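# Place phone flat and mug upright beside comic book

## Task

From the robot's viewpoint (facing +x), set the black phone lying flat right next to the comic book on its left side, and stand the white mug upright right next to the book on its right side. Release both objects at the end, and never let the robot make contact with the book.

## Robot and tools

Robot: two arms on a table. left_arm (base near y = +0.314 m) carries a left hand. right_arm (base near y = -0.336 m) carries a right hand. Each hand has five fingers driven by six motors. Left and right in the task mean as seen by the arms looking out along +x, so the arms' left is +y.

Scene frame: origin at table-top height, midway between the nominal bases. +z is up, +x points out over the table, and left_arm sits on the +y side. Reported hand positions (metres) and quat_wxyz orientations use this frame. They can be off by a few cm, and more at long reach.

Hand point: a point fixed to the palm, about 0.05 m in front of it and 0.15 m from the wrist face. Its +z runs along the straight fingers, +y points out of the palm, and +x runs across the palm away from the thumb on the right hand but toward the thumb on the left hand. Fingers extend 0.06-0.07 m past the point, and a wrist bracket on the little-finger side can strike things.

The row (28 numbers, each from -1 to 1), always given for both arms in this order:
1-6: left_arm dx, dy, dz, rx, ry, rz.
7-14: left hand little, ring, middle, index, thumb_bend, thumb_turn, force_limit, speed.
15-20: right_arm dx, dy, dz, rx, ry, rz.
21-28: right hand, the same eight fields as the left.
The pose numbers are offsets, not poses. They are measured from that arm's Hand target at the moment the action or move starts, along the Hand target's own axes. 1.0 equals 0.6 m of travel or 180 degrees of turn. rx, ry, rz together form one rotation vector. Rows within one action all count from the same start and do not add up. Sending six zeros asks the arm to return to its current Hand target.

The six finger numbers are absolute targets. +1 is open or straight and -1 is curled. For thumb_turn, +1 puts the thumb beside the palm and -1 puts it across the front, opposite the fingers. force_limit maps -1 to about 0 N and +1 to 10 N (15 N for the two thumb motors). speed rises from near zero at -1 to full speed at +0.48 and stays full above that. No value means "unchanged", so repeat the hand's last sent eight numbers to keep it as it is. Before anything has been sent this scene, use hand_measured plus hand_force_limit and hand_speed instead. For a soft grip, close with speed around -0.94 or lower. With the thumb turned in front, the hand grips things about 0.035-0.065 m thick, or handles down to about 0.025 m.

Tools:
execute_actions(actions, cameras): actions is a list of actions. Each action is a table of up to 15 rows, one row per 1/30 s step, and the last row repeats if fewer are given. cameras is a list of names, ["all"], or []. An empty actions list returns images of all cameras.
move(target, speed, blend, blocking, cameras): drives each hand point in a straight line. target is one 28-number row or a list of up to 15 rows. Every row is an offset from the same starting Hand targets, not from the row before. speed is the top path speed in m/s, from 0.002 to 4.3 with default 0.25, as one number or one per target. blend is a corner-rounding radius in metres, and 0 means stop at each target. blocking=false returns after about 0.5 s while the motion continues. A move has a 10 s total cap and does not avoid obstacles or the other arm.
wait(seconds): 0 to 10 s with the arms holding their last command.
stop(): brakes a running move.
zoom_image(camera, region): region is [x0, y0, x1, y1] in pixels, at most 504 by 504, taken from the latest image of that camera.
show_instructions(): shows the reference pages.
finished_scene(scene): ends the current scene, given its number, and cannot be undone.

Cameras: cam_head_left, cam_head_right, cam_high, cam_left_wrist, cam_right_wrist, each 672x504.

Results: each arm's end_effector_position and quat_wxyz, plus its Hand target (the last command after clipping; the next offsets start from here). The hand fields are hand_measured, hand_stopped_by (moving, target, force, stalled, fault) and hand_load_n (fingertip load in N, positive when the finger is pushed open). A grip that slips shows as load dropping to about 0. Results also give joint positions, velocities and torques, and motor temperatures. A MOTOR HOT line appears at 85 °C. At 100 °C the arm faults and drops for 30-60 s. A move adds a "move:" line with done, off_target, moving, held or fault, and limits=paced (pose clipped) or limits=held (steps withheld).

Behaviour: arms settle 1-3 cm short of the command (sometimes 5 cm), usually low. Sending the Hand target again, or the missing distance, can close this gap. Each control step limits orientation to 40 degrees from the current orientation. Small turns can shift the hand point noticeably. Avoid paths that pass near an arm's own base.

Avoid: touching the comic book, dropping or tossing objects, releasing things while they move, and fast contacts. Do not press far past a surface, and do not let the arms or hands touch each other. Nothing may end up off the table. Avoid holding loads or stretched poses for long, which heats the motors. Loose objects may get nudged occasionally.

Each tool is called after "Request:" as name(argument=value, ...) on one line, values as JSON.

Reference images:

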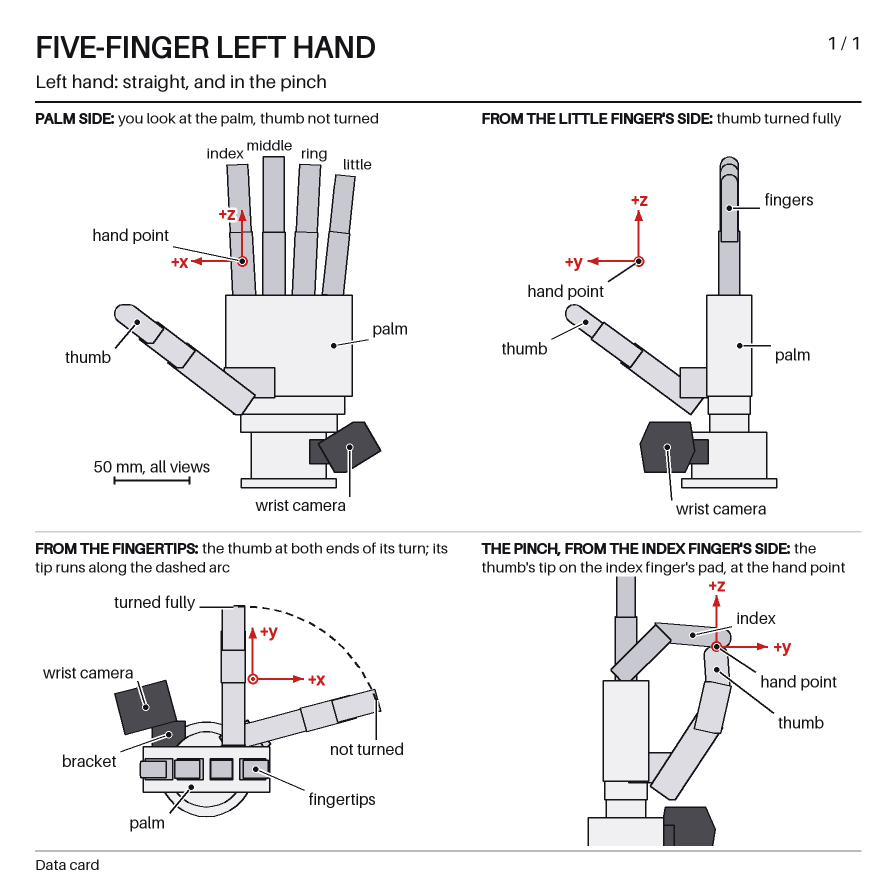

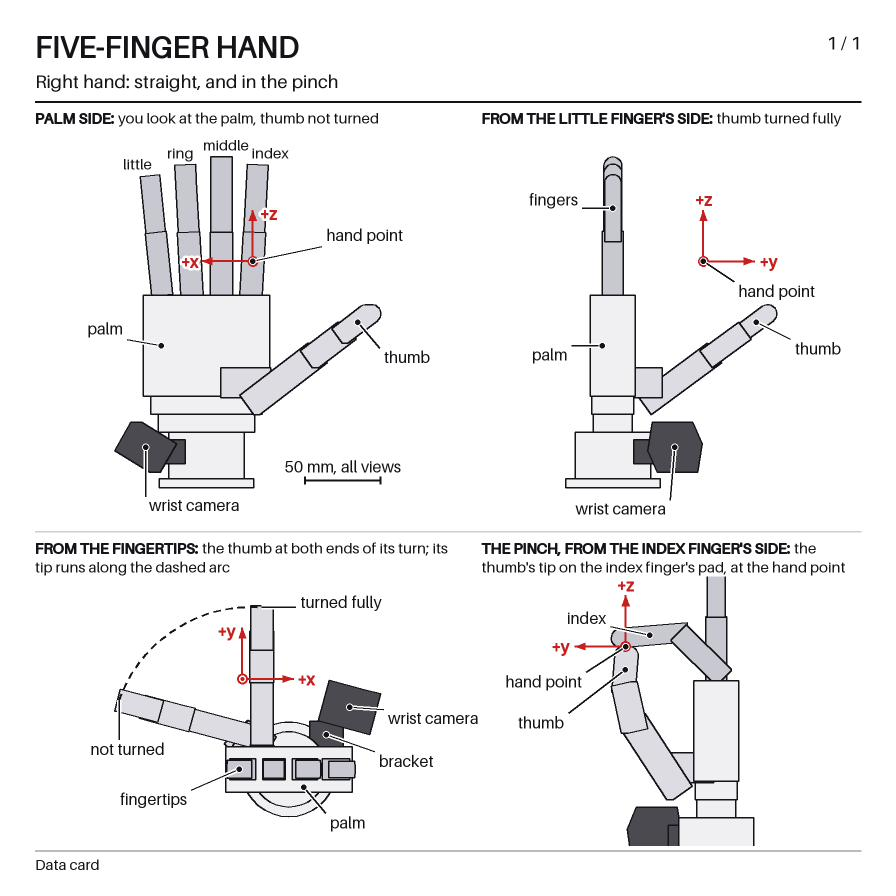

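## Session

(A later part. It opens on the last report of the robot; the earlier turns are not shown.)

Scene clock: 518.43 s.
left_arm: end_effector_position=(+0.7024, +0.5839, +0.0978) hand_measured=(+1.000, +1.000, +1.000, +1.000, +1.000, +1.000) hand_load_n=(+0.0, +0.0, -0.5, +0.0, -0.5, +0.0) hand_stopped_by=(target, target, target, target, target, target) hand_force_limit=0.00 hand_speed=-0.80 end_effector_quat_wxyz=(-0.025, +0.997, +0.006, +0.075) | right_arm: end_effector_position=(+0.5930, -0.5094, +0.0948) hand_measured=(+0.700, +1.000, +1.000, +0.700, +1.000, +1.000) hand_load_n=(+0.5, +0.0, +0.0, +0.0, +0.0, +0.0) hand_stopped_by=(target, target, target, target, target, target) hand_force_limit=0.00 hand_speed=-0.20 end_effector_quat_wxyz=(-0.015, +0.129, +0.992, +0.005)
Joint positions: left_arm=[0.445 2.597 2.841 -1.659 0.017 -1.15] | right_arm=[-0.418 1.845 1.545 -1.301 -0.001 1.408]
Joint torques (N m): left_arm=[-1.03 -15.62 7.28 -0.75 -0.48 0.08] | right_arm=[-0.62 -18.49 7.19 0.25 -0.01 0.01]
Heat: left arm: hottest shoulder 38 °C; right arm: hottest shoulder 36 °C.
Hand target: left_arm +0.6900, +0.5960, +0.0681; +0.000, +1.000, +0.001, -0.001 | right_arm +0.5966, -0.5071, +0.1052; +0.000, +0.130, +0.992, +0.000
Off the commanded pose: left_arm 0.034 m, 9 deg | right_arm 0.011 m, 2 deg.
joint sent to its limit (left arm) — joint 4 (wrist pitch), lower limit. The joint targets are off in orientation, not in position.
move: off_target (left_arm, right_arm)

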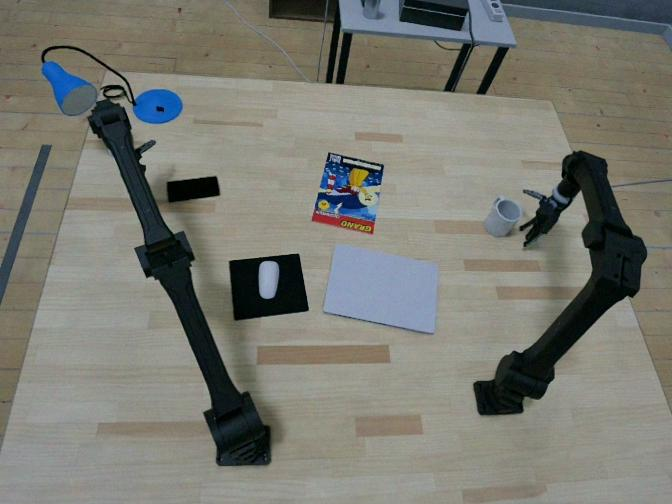

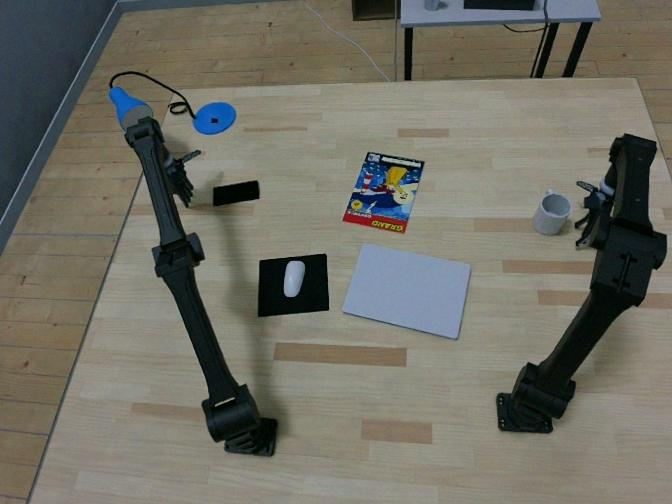

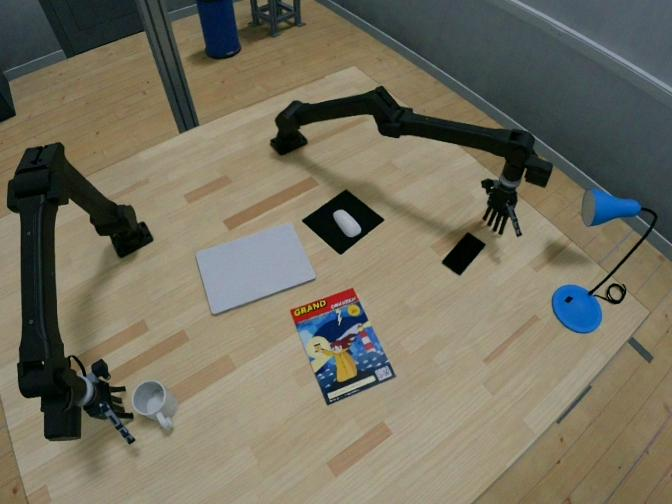

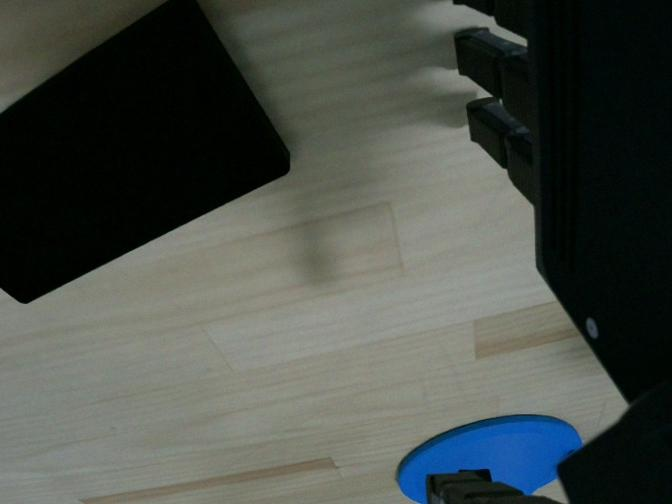

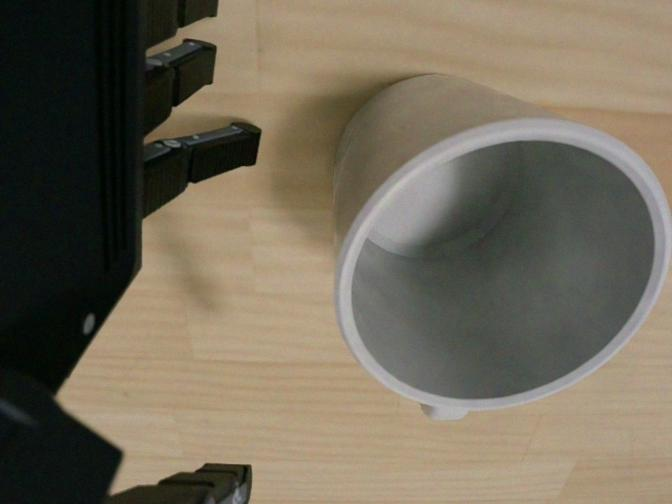

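Request:
zoom_image(camera="cam_left_wrist", region=[372, 0, 572, 200])

Request:
zoom_image(camera="cam_high", region=[470, 205, 530, 250])

Scaled by 2.520 from the camera's 672x504 image, which has a finer 960x720 frame.

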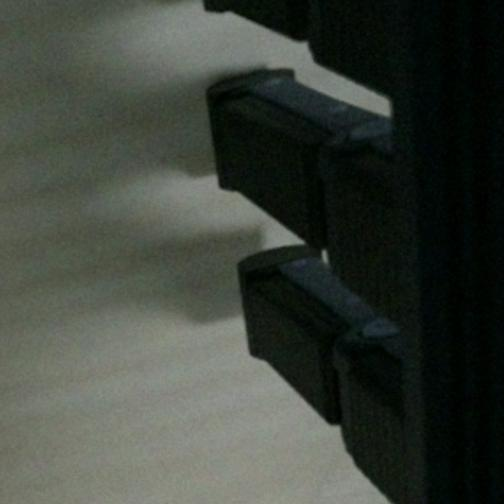

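Scaled by 8.400 from the camera's 672x504 image, which has a finer 960x720 frame.

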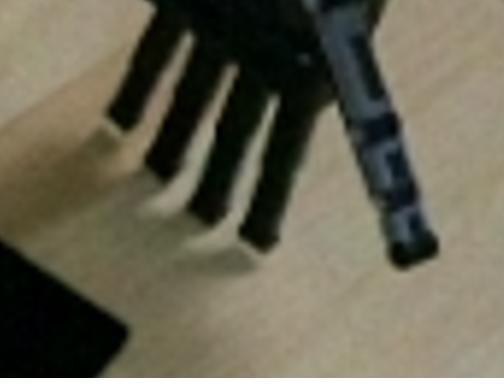

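Request:
move(target=[0,0.05,-0.02,0,0,0,1,1,1,1,1,1,0,-0.8,0,0,0,0,0,0,0.7,1,1,0.7,1,1,0,-0.2], cameras=["cam_high","cam_left_wrist","cam_head_right"], speed=0.1)

Request:
zoom_image(camera="cam_high", region=[440, 200, 530, 275])

Scene clock: 544.33 s.
left_arm: end_effector_position=(+0.6952, +0.5776, +0.0960) hand_measured=(+1.000, +1.000, +1.000, +1.000, +1.000, +1.000) hand_load_n=(+0.0, -0.5, +0.0, +0.0, +0.0, +0.0) hand_stopped_by=(target, target, target, target, target, target) hand_force_limit=0.00 hand_speed=-0.80 end_effector_quat_wxyz=(-0.023, +0.998, +0.010, +0.059) | right_arm: end_effector_position=(+0.5930, -0.5094, +0.0948) hand_measured=(+0.700, +1.000, +1.000, +0.700, +1.000, +1.000) hand_load_n=(+0.0, +0.0, +0.0, +0.0, +0.0, +0.0) hand_stopped_by=(target, target, target, target, target, target) hand_force_limit=0.00 hand_speed=-0.20 end_effector_quat_wxyz=(-0.015, +0.129, +0.992, +0.005)
Joint positions: left_arm=[0.439 2.565 2.78 -1.659 0.005 -1.163] | right_arm=[-0.418 1.845 1.545 -1.301 -0.001 1.408]
Joint torques (N m): left_arm=[-3.14 -16.97 6.04 -0.94 -0.12 -0.1] | right_arm=[-0.67 -18.55 7.19 0.23 0 0.03]
Heat: left arm: hottest shoulder 37 °C; right arm: hottest shoulder 36 °C.
Hand target: left_arm +0.6900, +0.5659, +0.0799; +0.000, +1.000, +0.001, -0.001 | right_arm +0.5966, -0.5070, +0.1052; +0.000, +0.130, +0.992, +0.000
Off the commanded pose: left_arm 0.020 m, 7 deg | right_arm 0.011 m, 2 deg.
joint sent to its limit (left arm) — joint 4 (wrist pitch), lower limit. The joint targets are off in orientation, not in position.
move: off_target (left_arm, right_arm)
Images, in order (width x height): cam_head_right 672x504, cam_high 672x504, cam_left_wrist 672x504.

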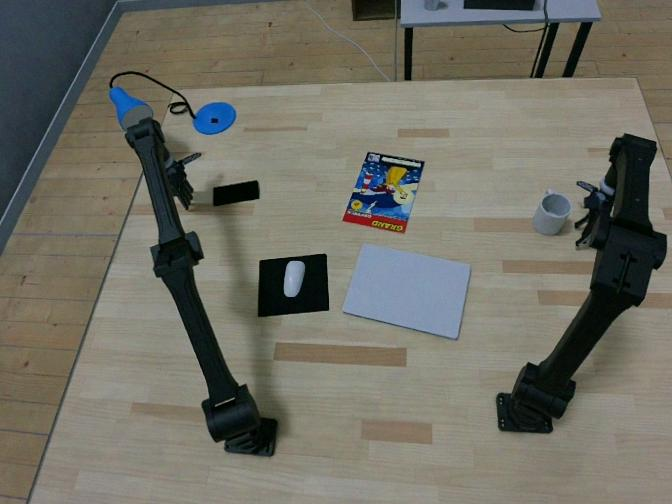

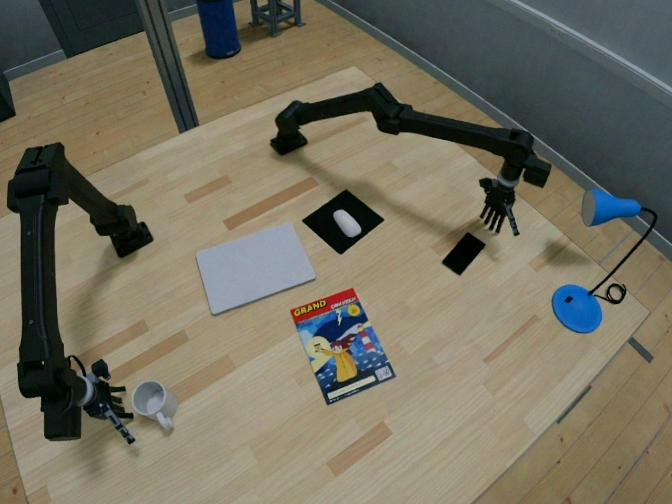

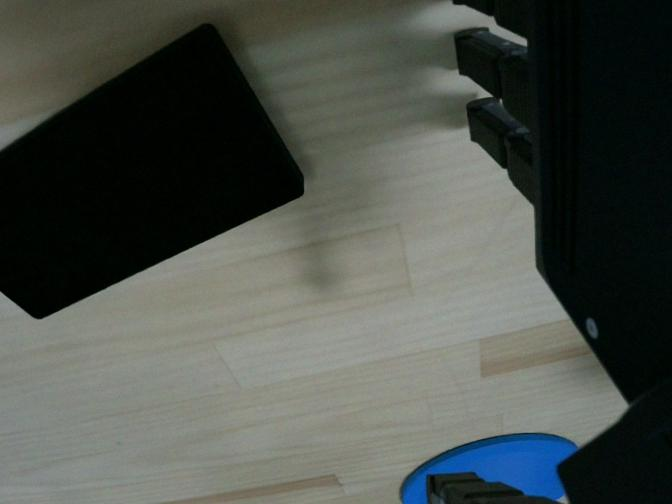

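Scaled by 5.600 from the camera's 672x504 image, which has a finer 960x720 frame.

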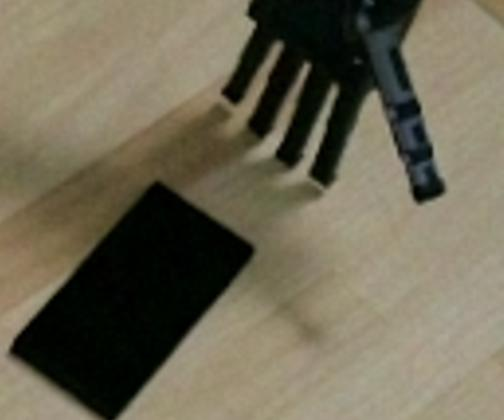

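Request:
move(target=[[0.033,0,-0.025,0,0,0,1,1,1,1,1,1,0,-0.8,0,0,0,0,0,0,0.7,1,1,0.7,1,1,0,-0.2],[0.033,0.12,-0.025,0,0,0,1,1,1,1,1,1,0,-0.8,0.01,0.06,0,0,0,0,0.7,1,1,0.7,1,1,0,-0.2]], cameras=["cam_head_left","cam_head_right","cam_high","cam_left_wrist","cam_right_wrist"], speed=0.1)

Request:
zoom_image(camera="cam_high", region=[420, 200, 540, 300])

Scene clock: 566.37 s.
left_arm: end_effector_position=(+0.7089, +0.5089, +0.0962) hand_measured=(+1.000, +1.000, +1.000, +1.000, +1.000, +1.000) hand_load_n=(+0.0, +0.0, +0.5, +0.0, +0.0, +0.0) hand_stopped_by=(target, target, target, target, target, target) hand_force_limit=0.00 hand_speed=-0.80 end_effector_quat_wxyz=(-0.018, +0.999, +0.012, +0.041) | right_arm: end_effector_position=(+0.5958, -0.4758, +0.0947) hand_measured=(+0.700, +1.000, +1.000, +0.700, +1.000, +1.000) hand_load_n=(+0.0, +0.0, +0.0, +0.5, +0.0, +0.0) hand_stopped_by=(target, target, target, target, target, target) hand_force_limit=0.00 hand_speed=-0.20 end_effector_quat_wxyz=(-0.015, +0.131, +0.991, +0.003)
Joint positions: left_arm=[0.347 2.535 2.726 -1.673 -0.008 -1.258] | right_arm=[-0.358 1.82 1.507 -1.29 0 1.472]
Joint torques (N m): left_arm=[-2.96 -17.44 6.65 -0.36 0.42 -0.07] | right_arm=[-0.32 -18.08 7.13 0.24 -0.03 0.02]
Heat: left arm: hottest shoulder 36 °C; right arm: hottest shoulder 37 °C.
Hand target: left_arm +0.7100, +0.4940, +0.0949; +0.000, +1.000, +0.001, -0.001 | right_arm +0.5999, -0.4707, +0.1051; +0.000, +0.130, +0.992, +0.000
Off the commanded pose: left_arm 0.015 m, 5 deg | right_arm 0.012 m, 2 deg.
joint sent to its limit (left arm) — joint 4 (wrist pitch), lower limit. The joint targets are off in orientation, not in position.
move: off_target (left_arm, right_arm)

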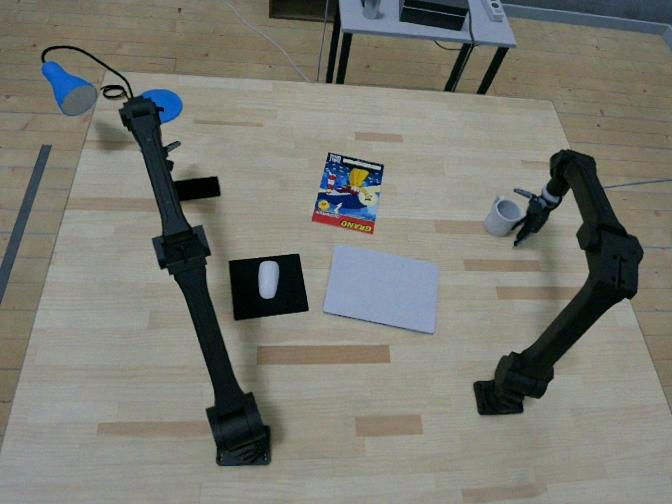

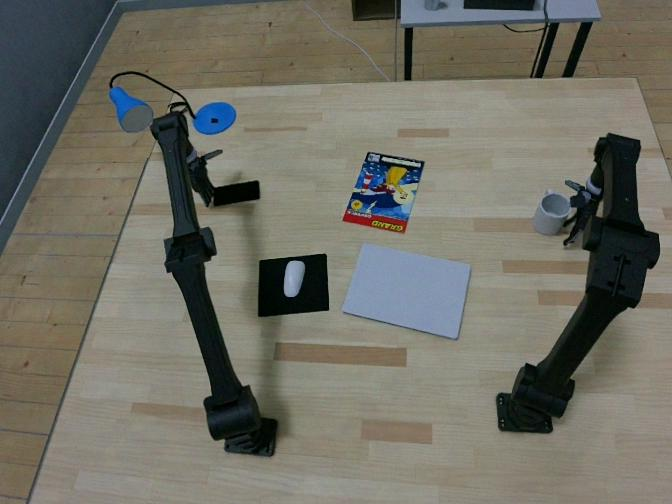

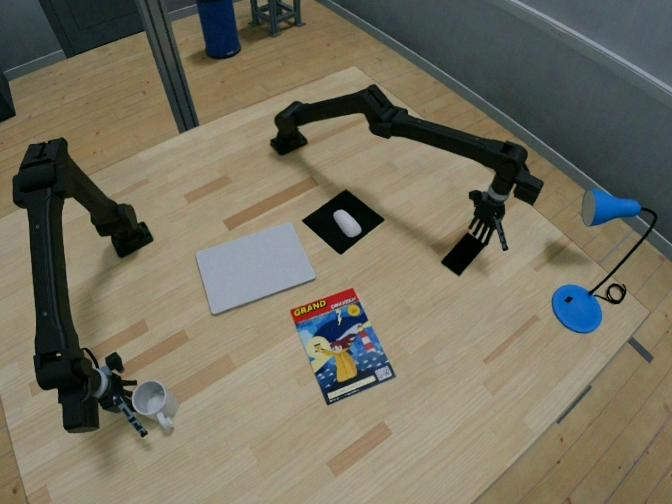

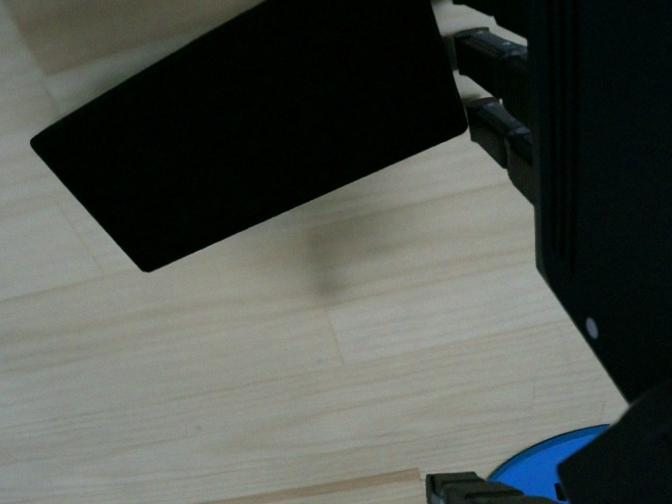

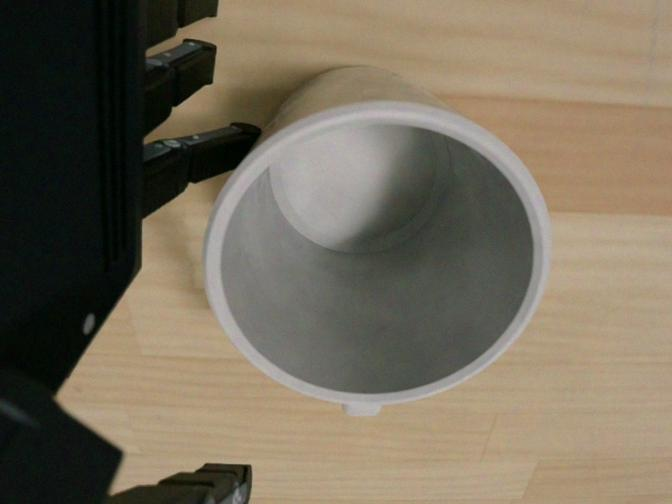

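Scaled by 4.200 from the camera's 672x504 image, which has a finer 960x720 frame.

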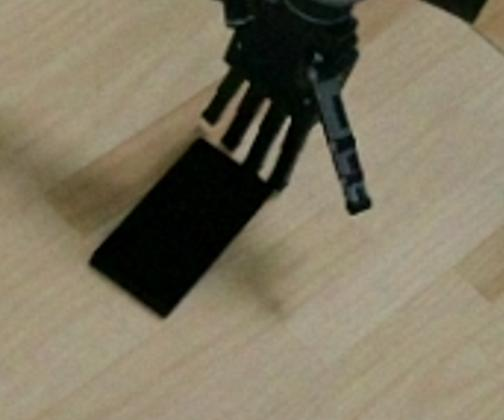

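Request:
move(target=[[0,0.083,0,0,0,0,1,1,1,1,1,1,0,-0.8,-0.02,-0.06,0,0,0,0,0.7,1,1,0.7,1,1,0,-0.2],[0,0.166,0,0,0,0,1,1,1,1,1,1,0,-0.8,-0.05,-0.02,0,0,0,0,0.7,1,1,0.7,1,1,0,-0.2]], cameras=["cam_head_left","cam_head_right","cam_high","cam_left_wrist","cam_right_wrist"], speed=0.1)

Request:
zoom_image(camera="cam_high", region=[360, 220, 500, 340])

Scene clock: 585.70 s.
left_arm: end_effector_position=(+0.7111, +0.4093, +0.0950) hand_measured=(+1.000, +1.000, +1.000, +1.000, +1.000, +1.000) hand_load_n=(+0.0, +0.0, +0.0, +0.0, +0.0, +0.0) hand_stopped_by=(target, target, target, target, target, target) hand_force_limit=0.00 hand_speed=-0.80 end_effector_quat_wxyz=(-0.008, +1.000, +0.006, +0.012) | right_arm: end_effector_position=(+0.6130, -0.4888, +0.1034) hand_measured=(+0.700, +1.000, +1.000, +0.700, +1.000, +1.000) hand_load_n=(+0.0, +0.0, +0.0, +0.0, +0.0, +0.0) hand_stopped_by=(target, target, target, target, target, target) hand_force_limit=0.00 hand_speed=-0.20 end_effector_quat_wxyz=(-0.002, +0.129, +0.992, +0.000)
Joint positions: left_arm=[0.219 2.468 2.598 -1.673 -0.012 -1.376] | right_arm=[-0.369 1.847 1.57 -1.297 0.001 1.456]
Joint torques (N m): left_arm=[-3.08 -16.85 6.84 -0.16 0.47 -0.14] | right_arm=[-0.67 -15.03 11.47 -0.85 -0.03 0.04]
Heat: left arm: hottest shoulder 39 °C; right arm: hottest shoulder 37 °C.
Hand target: left_arm +0.7101, +0.3946, +0.0949; +0.000, +1.000, +0.001, -0.001 | right_arm +0.6259, -0.4900, +0.1052; +0.000, +0.130, +0.992, +0.000
Off the commanded pose: left_arm 0.015 m, 2 deg | right_arm 0.013 m, 0 deg.
joint sent to its limit (left arm) — joint 4 (wrist pitch), lower limit. The joint targets still meet the commanded pose.
move: off_target (left_arm, right_arm)

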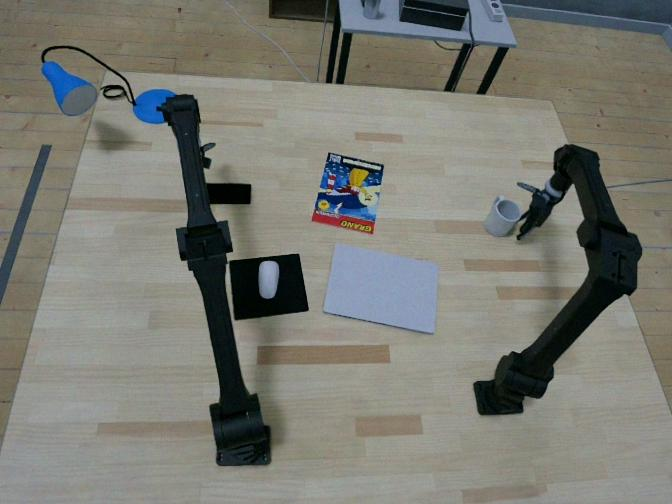

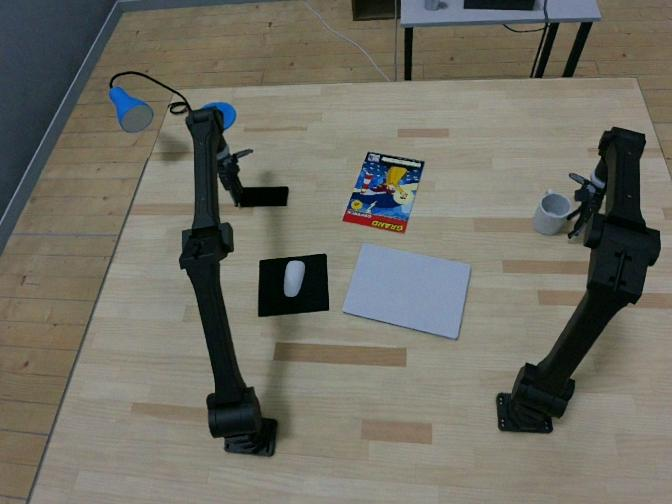

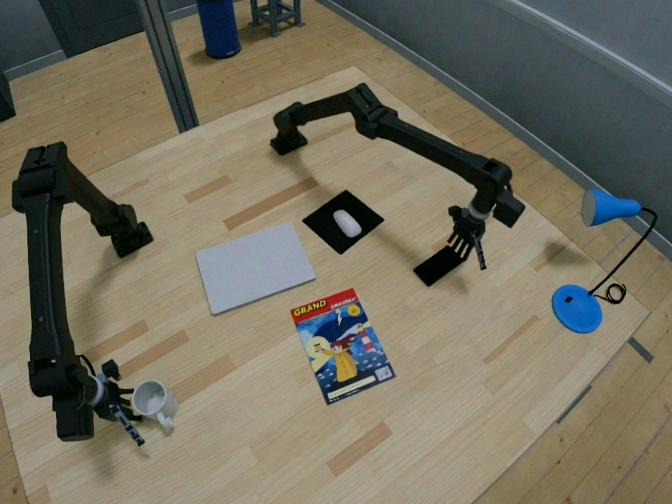

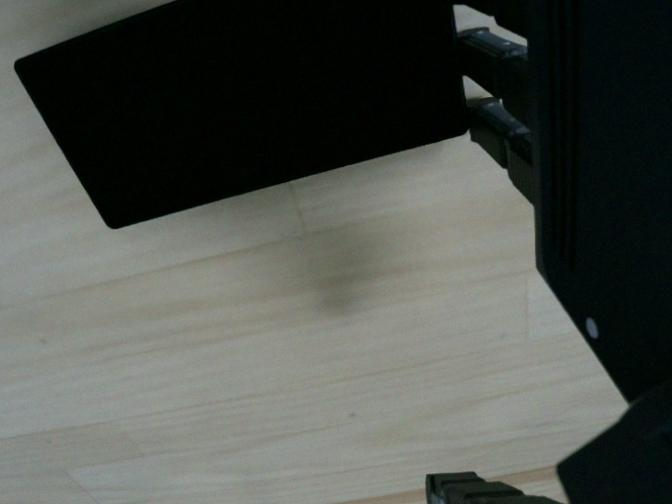

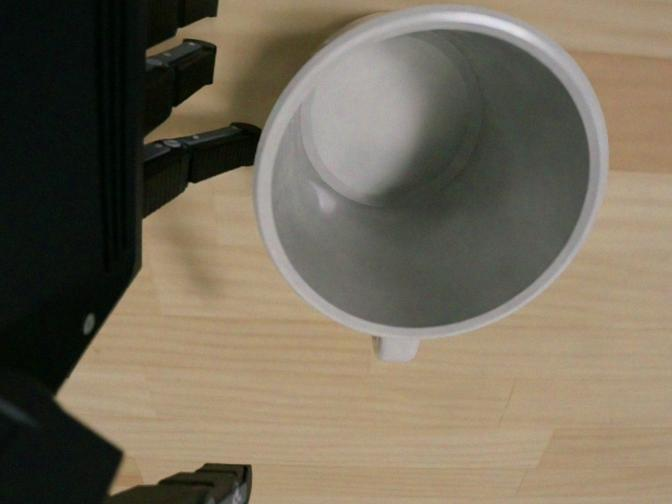

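Scaled by 3.600 from the camera's 672x504 image, which has a finer 960x720 frame.

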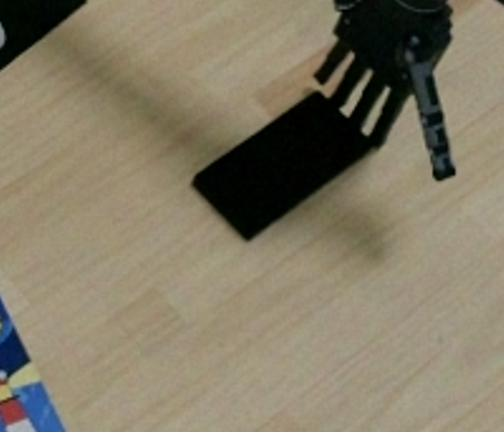

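Request:
move(target=[[0,0.1,0,0,0,0,1,1,1,1,1,1,0,-0.8,0,0.08,0,0,0,0,0.7,1,1,0.7,1,1,0,-0.2],[0,0.25,0,0,0,0,1,1,1,1,1,1,0,-0.8,0,0.15,0,0,0,0,0.7,1,1,0.7,1,1,0,-0.2]], cameras=["cam_head_left","cam_head_right","cam_high","cam_left_wrist","cam_right_wrist"], speed=0.1, blend=0.01)

Request:
zoom_image(camera="cam_high", region=[300, 220, 500, 420])

Scene clock: 618.97 s.
left_arm: end_effector_position=(+0.7084, +0.2596, +0.0934) hand_measured=(+1.000, +1.000, +1.000, +1.000, +1.000, +1.000) hand_load_n=(-0.5, +0.0, +0.0, +0.0, +0.0, +0.0) hand_stopped_by=(target, target, target, target, target, target) hand_force_limit=0.00 hand_speed=-0.80 end_effector_quat_wxyz=(-0.006, +1.000, +0.006, -0.006) | right_arm: end_effector_position=(+0.6382, -0.4079, +0.1032) hand_measured=(+0.700, +1.000, +1.000, +0.700, +1.000, +1.000) hand_load_n=(+0.0, +0.0, +0.0, +0.5, +0.0, +0.0) hand_stopped_by=(target, target, target, target, target, target) hand_force_limit=0.00 hand_speed=-0.20 end_effector_quat_wxyz=(-0.002, +0.132, +0.991, -0.001)
Joint positions: left_arm=[0.017 2.414 2.496 -1.665 -0.012 -1.577] | right_arm=[-0.215 1.847 1.57 -1.297 0.003 1.616]
Joint torques (N m): left_arm=[-3.78 -17.14 7.54 0.23 0.52 -0.04] | right_arm=[-0.26 -15.44 10.76 -0.75 -0.13 0.02]
Heat: left arm: hottest shoulder 38 °C; right arm: hottest shoulder 36 °C.
Hand target: left_arm +0.7103, +0.2444, +0.0947; +0.000, +1.000, +0.001, -0.001 | right_arm +0.6490, -0.4029, +0.1051; +0.000, +0.130, +0.992, +0.000
Off the commanded pose: left_arm 0.015 m, 1 deg | right_arm 0.012 m, 0 deg.
move: off_target (left_arm, right_arm)

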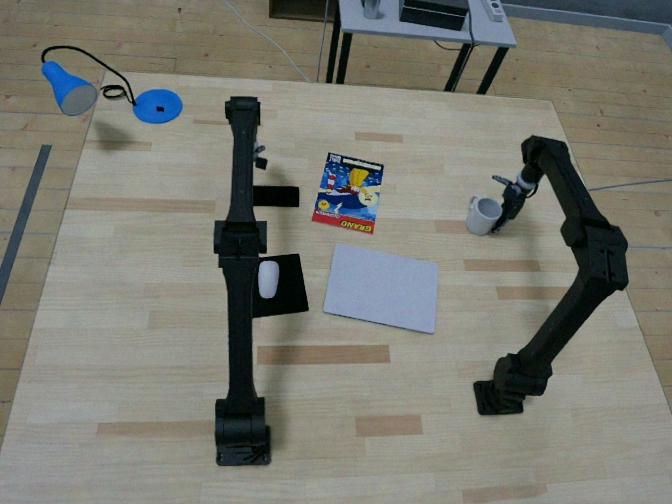

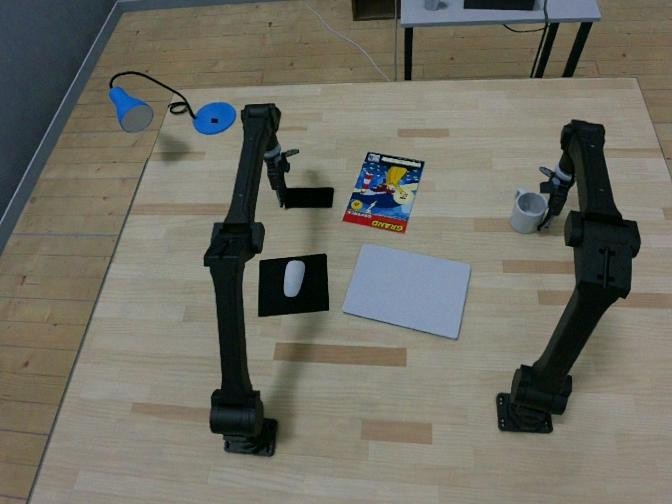

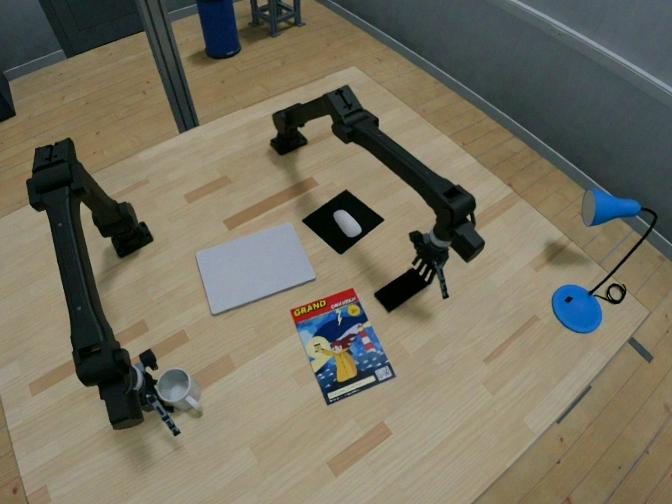

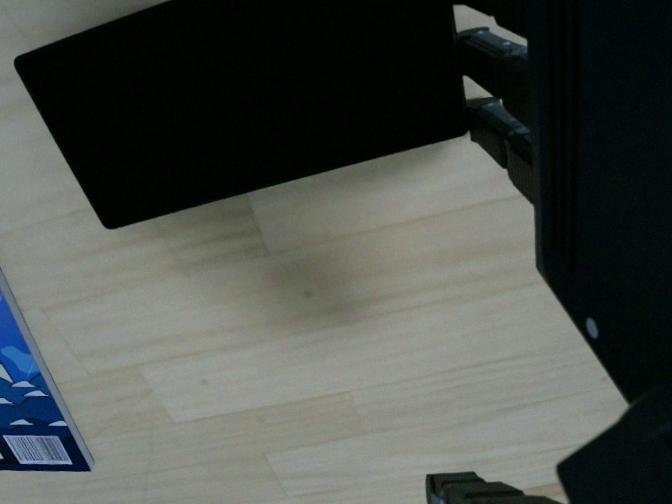

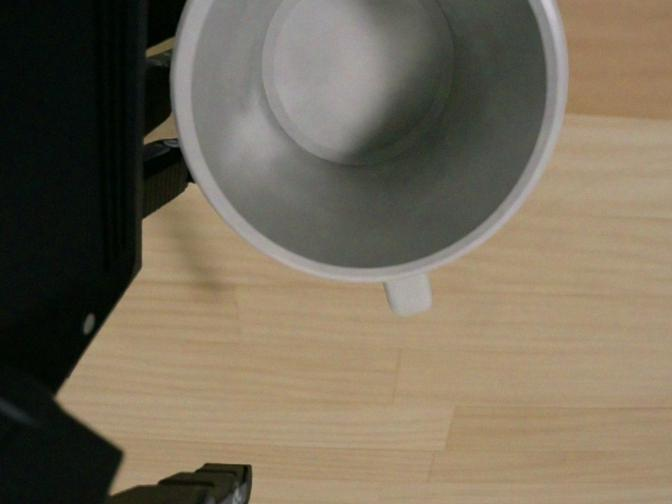

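Scaled by 2.520 from the camera's 672x504 image, which has a finer 960x720 frame.

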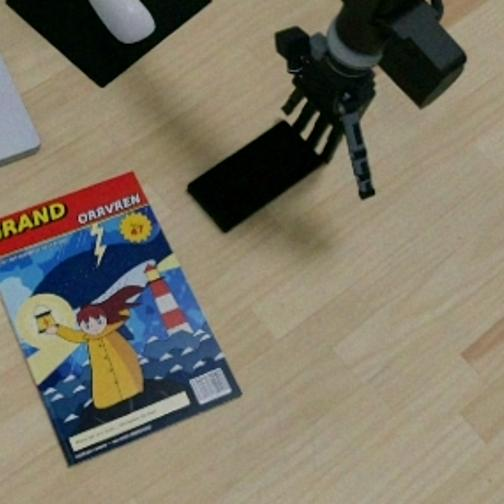

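Request:
zoom_image(camera="cam_head_right", region=[400, 130, 600, 260])

Scaled by 2.520 from the camera's 672x504 image, which has a finer 960x720 frame.

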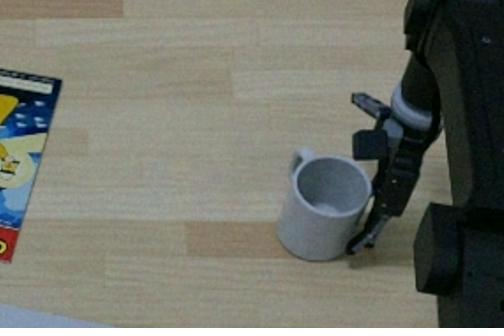

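Request:
move(target=[0.033,0.075,0,0,0,0,1,1,1,1,1,1,0,-0.8,-0.016,0.263,0,0,0,-0.083,0.6,1,1,0.7,1,1,0,-0.2], cameras=["cam_head_left","cam_head_right","cam_high","cam_left_wrist","cam_right_wrist"], speed=0.1)

Request:
zoom_image(camera="cam_high", region=[280, 220, 460, 420])

Request:
zoom_image(camera="cam_head_right", region=[270, 130, 550, 260])

Scene clock: 690.40 s.
left_arm: end_effector_position=(+0.7235, +0.2159, +0.0963) hand_measured=(+1.000, +1.000, +1.000, +1.000, +1.000, +1.000) hand_load_n=(+0.0, +0.0, +0.0, +0.0, +0.0, +0.5) hand_stopped_by=(target, target, target, target, target, target) hand_force_limit=0.00 hand_speed=-0.80 end_effector_quat_wxyz=(-0.003, +1.000, +0.008, +0.011) | right_arm: end_effector_position=(+0.6880, -0.2602, +0.1056) hand_measured=(+0.600, +1.000, +1.000, +0.700, +1.000, +1.000) hand_load_n=(+0.5, +0.0, +0.0, +0.0, +0.0, +0.0) hand_stopped_by=(target, target, target, target, target, target) hand_force_limit=0.00 hand_speed=-0.20 end_effector_quat_wxyz=(-0.001, +0.008, +1.000, -0.002)
Joint positions: left_arm=[-0.041 2.459 2.583 -1.674 -0.007 -1.639] | right_arm=[0.032 1.976 1.772 -1.368 0.004 1.615]
Joint torques (N m): left_arm=[-3.02 -15.21 11.15 -0.38 0.31 -0.1] | right_arm=[-0.5 -16.67 11.79 -0.8 -0.16 -0.12]
Heat: left arm: hottest shoulder 39 °C; right arm: hottest elbow 38 °C.
Hand target: left_arm +0.7301, +0.1996, +0.0947; +0.000, +1.000, +0.001, -0.001 | right_arm +0.6990, -0.2530, +0.1051; +0.000, +0.000, +1.000, +0.000
Off the commanded pose: left_arm 0.018 m, 2 deg | right_arm 0.013 m, 1 deg.
joint sent to its limit (left arm) — joint 4 (wrist pitch), lower limit. The joint targets still meet the commanded pose.
move: off_target (left_arm, right_arm)

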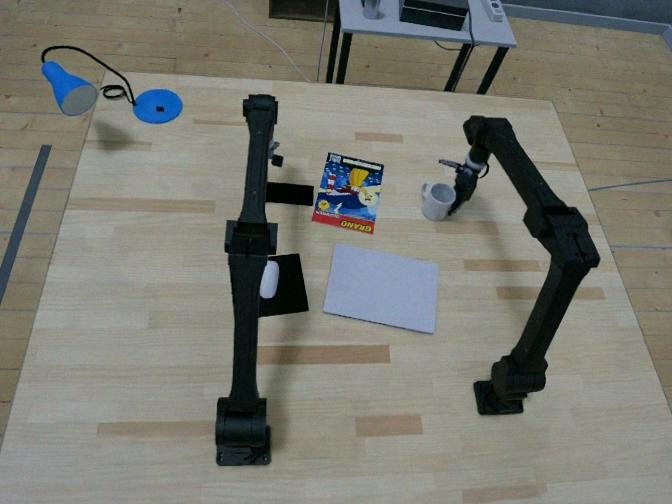

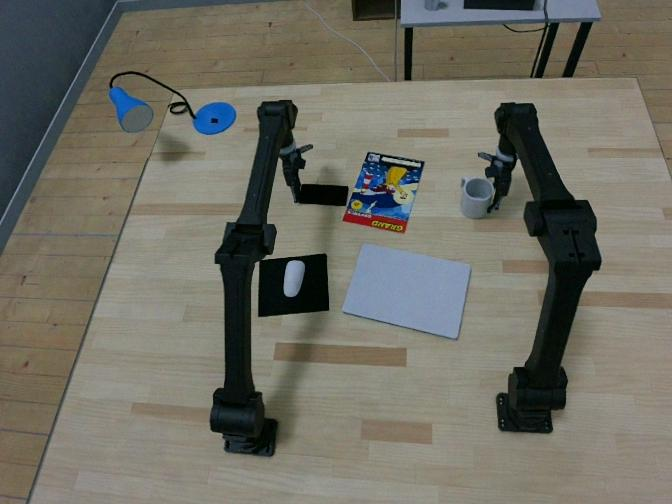

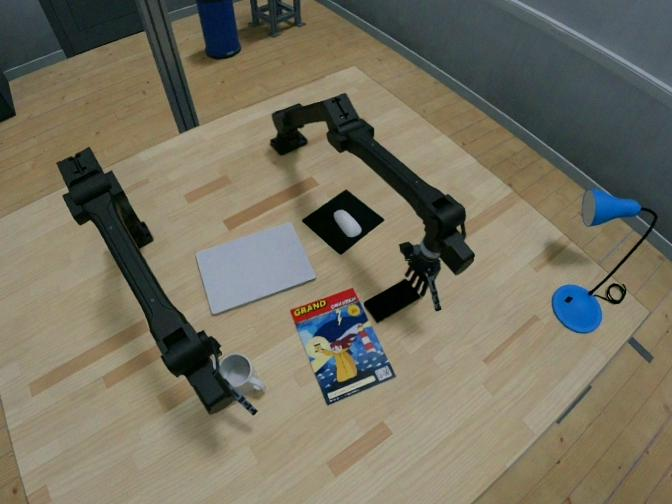

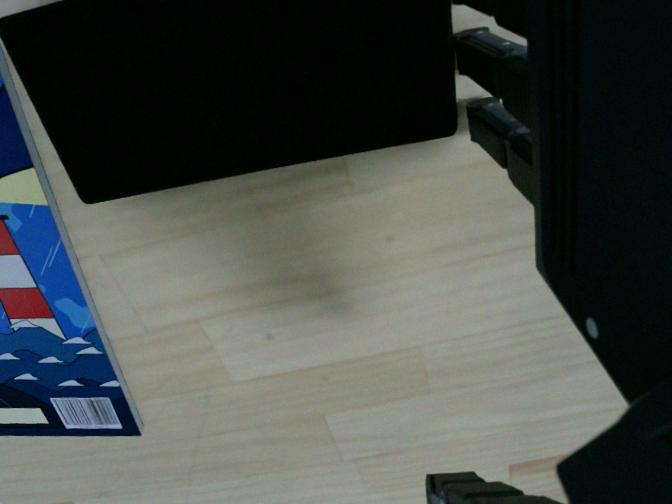

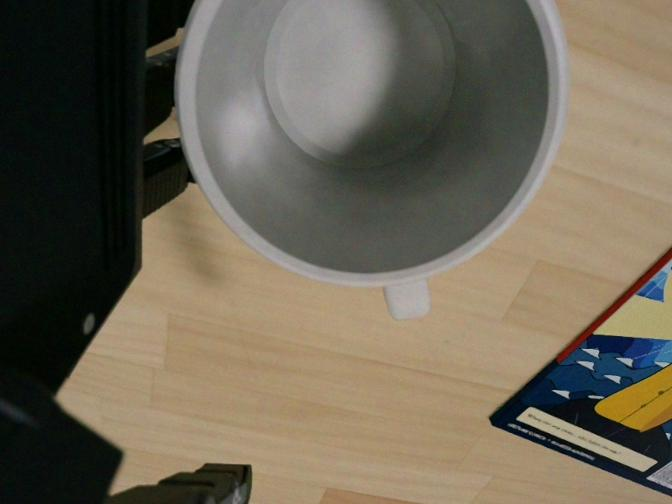

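Scaled by 2.520 from the camera's 672x504 image, which has a finer 960x720 frame.

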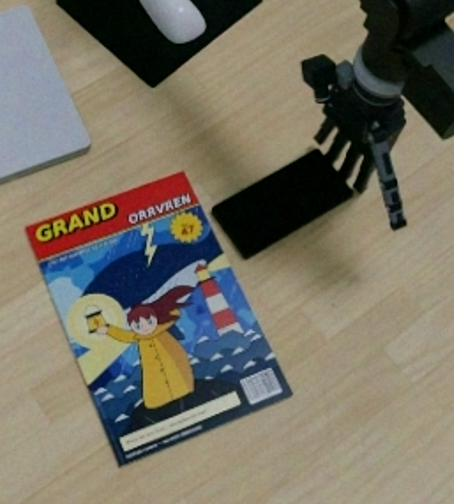

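Scaled by 1.800 from the camera's 672x504 image, which has a finer 960x720 frame.

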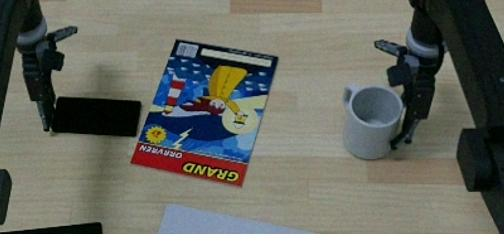

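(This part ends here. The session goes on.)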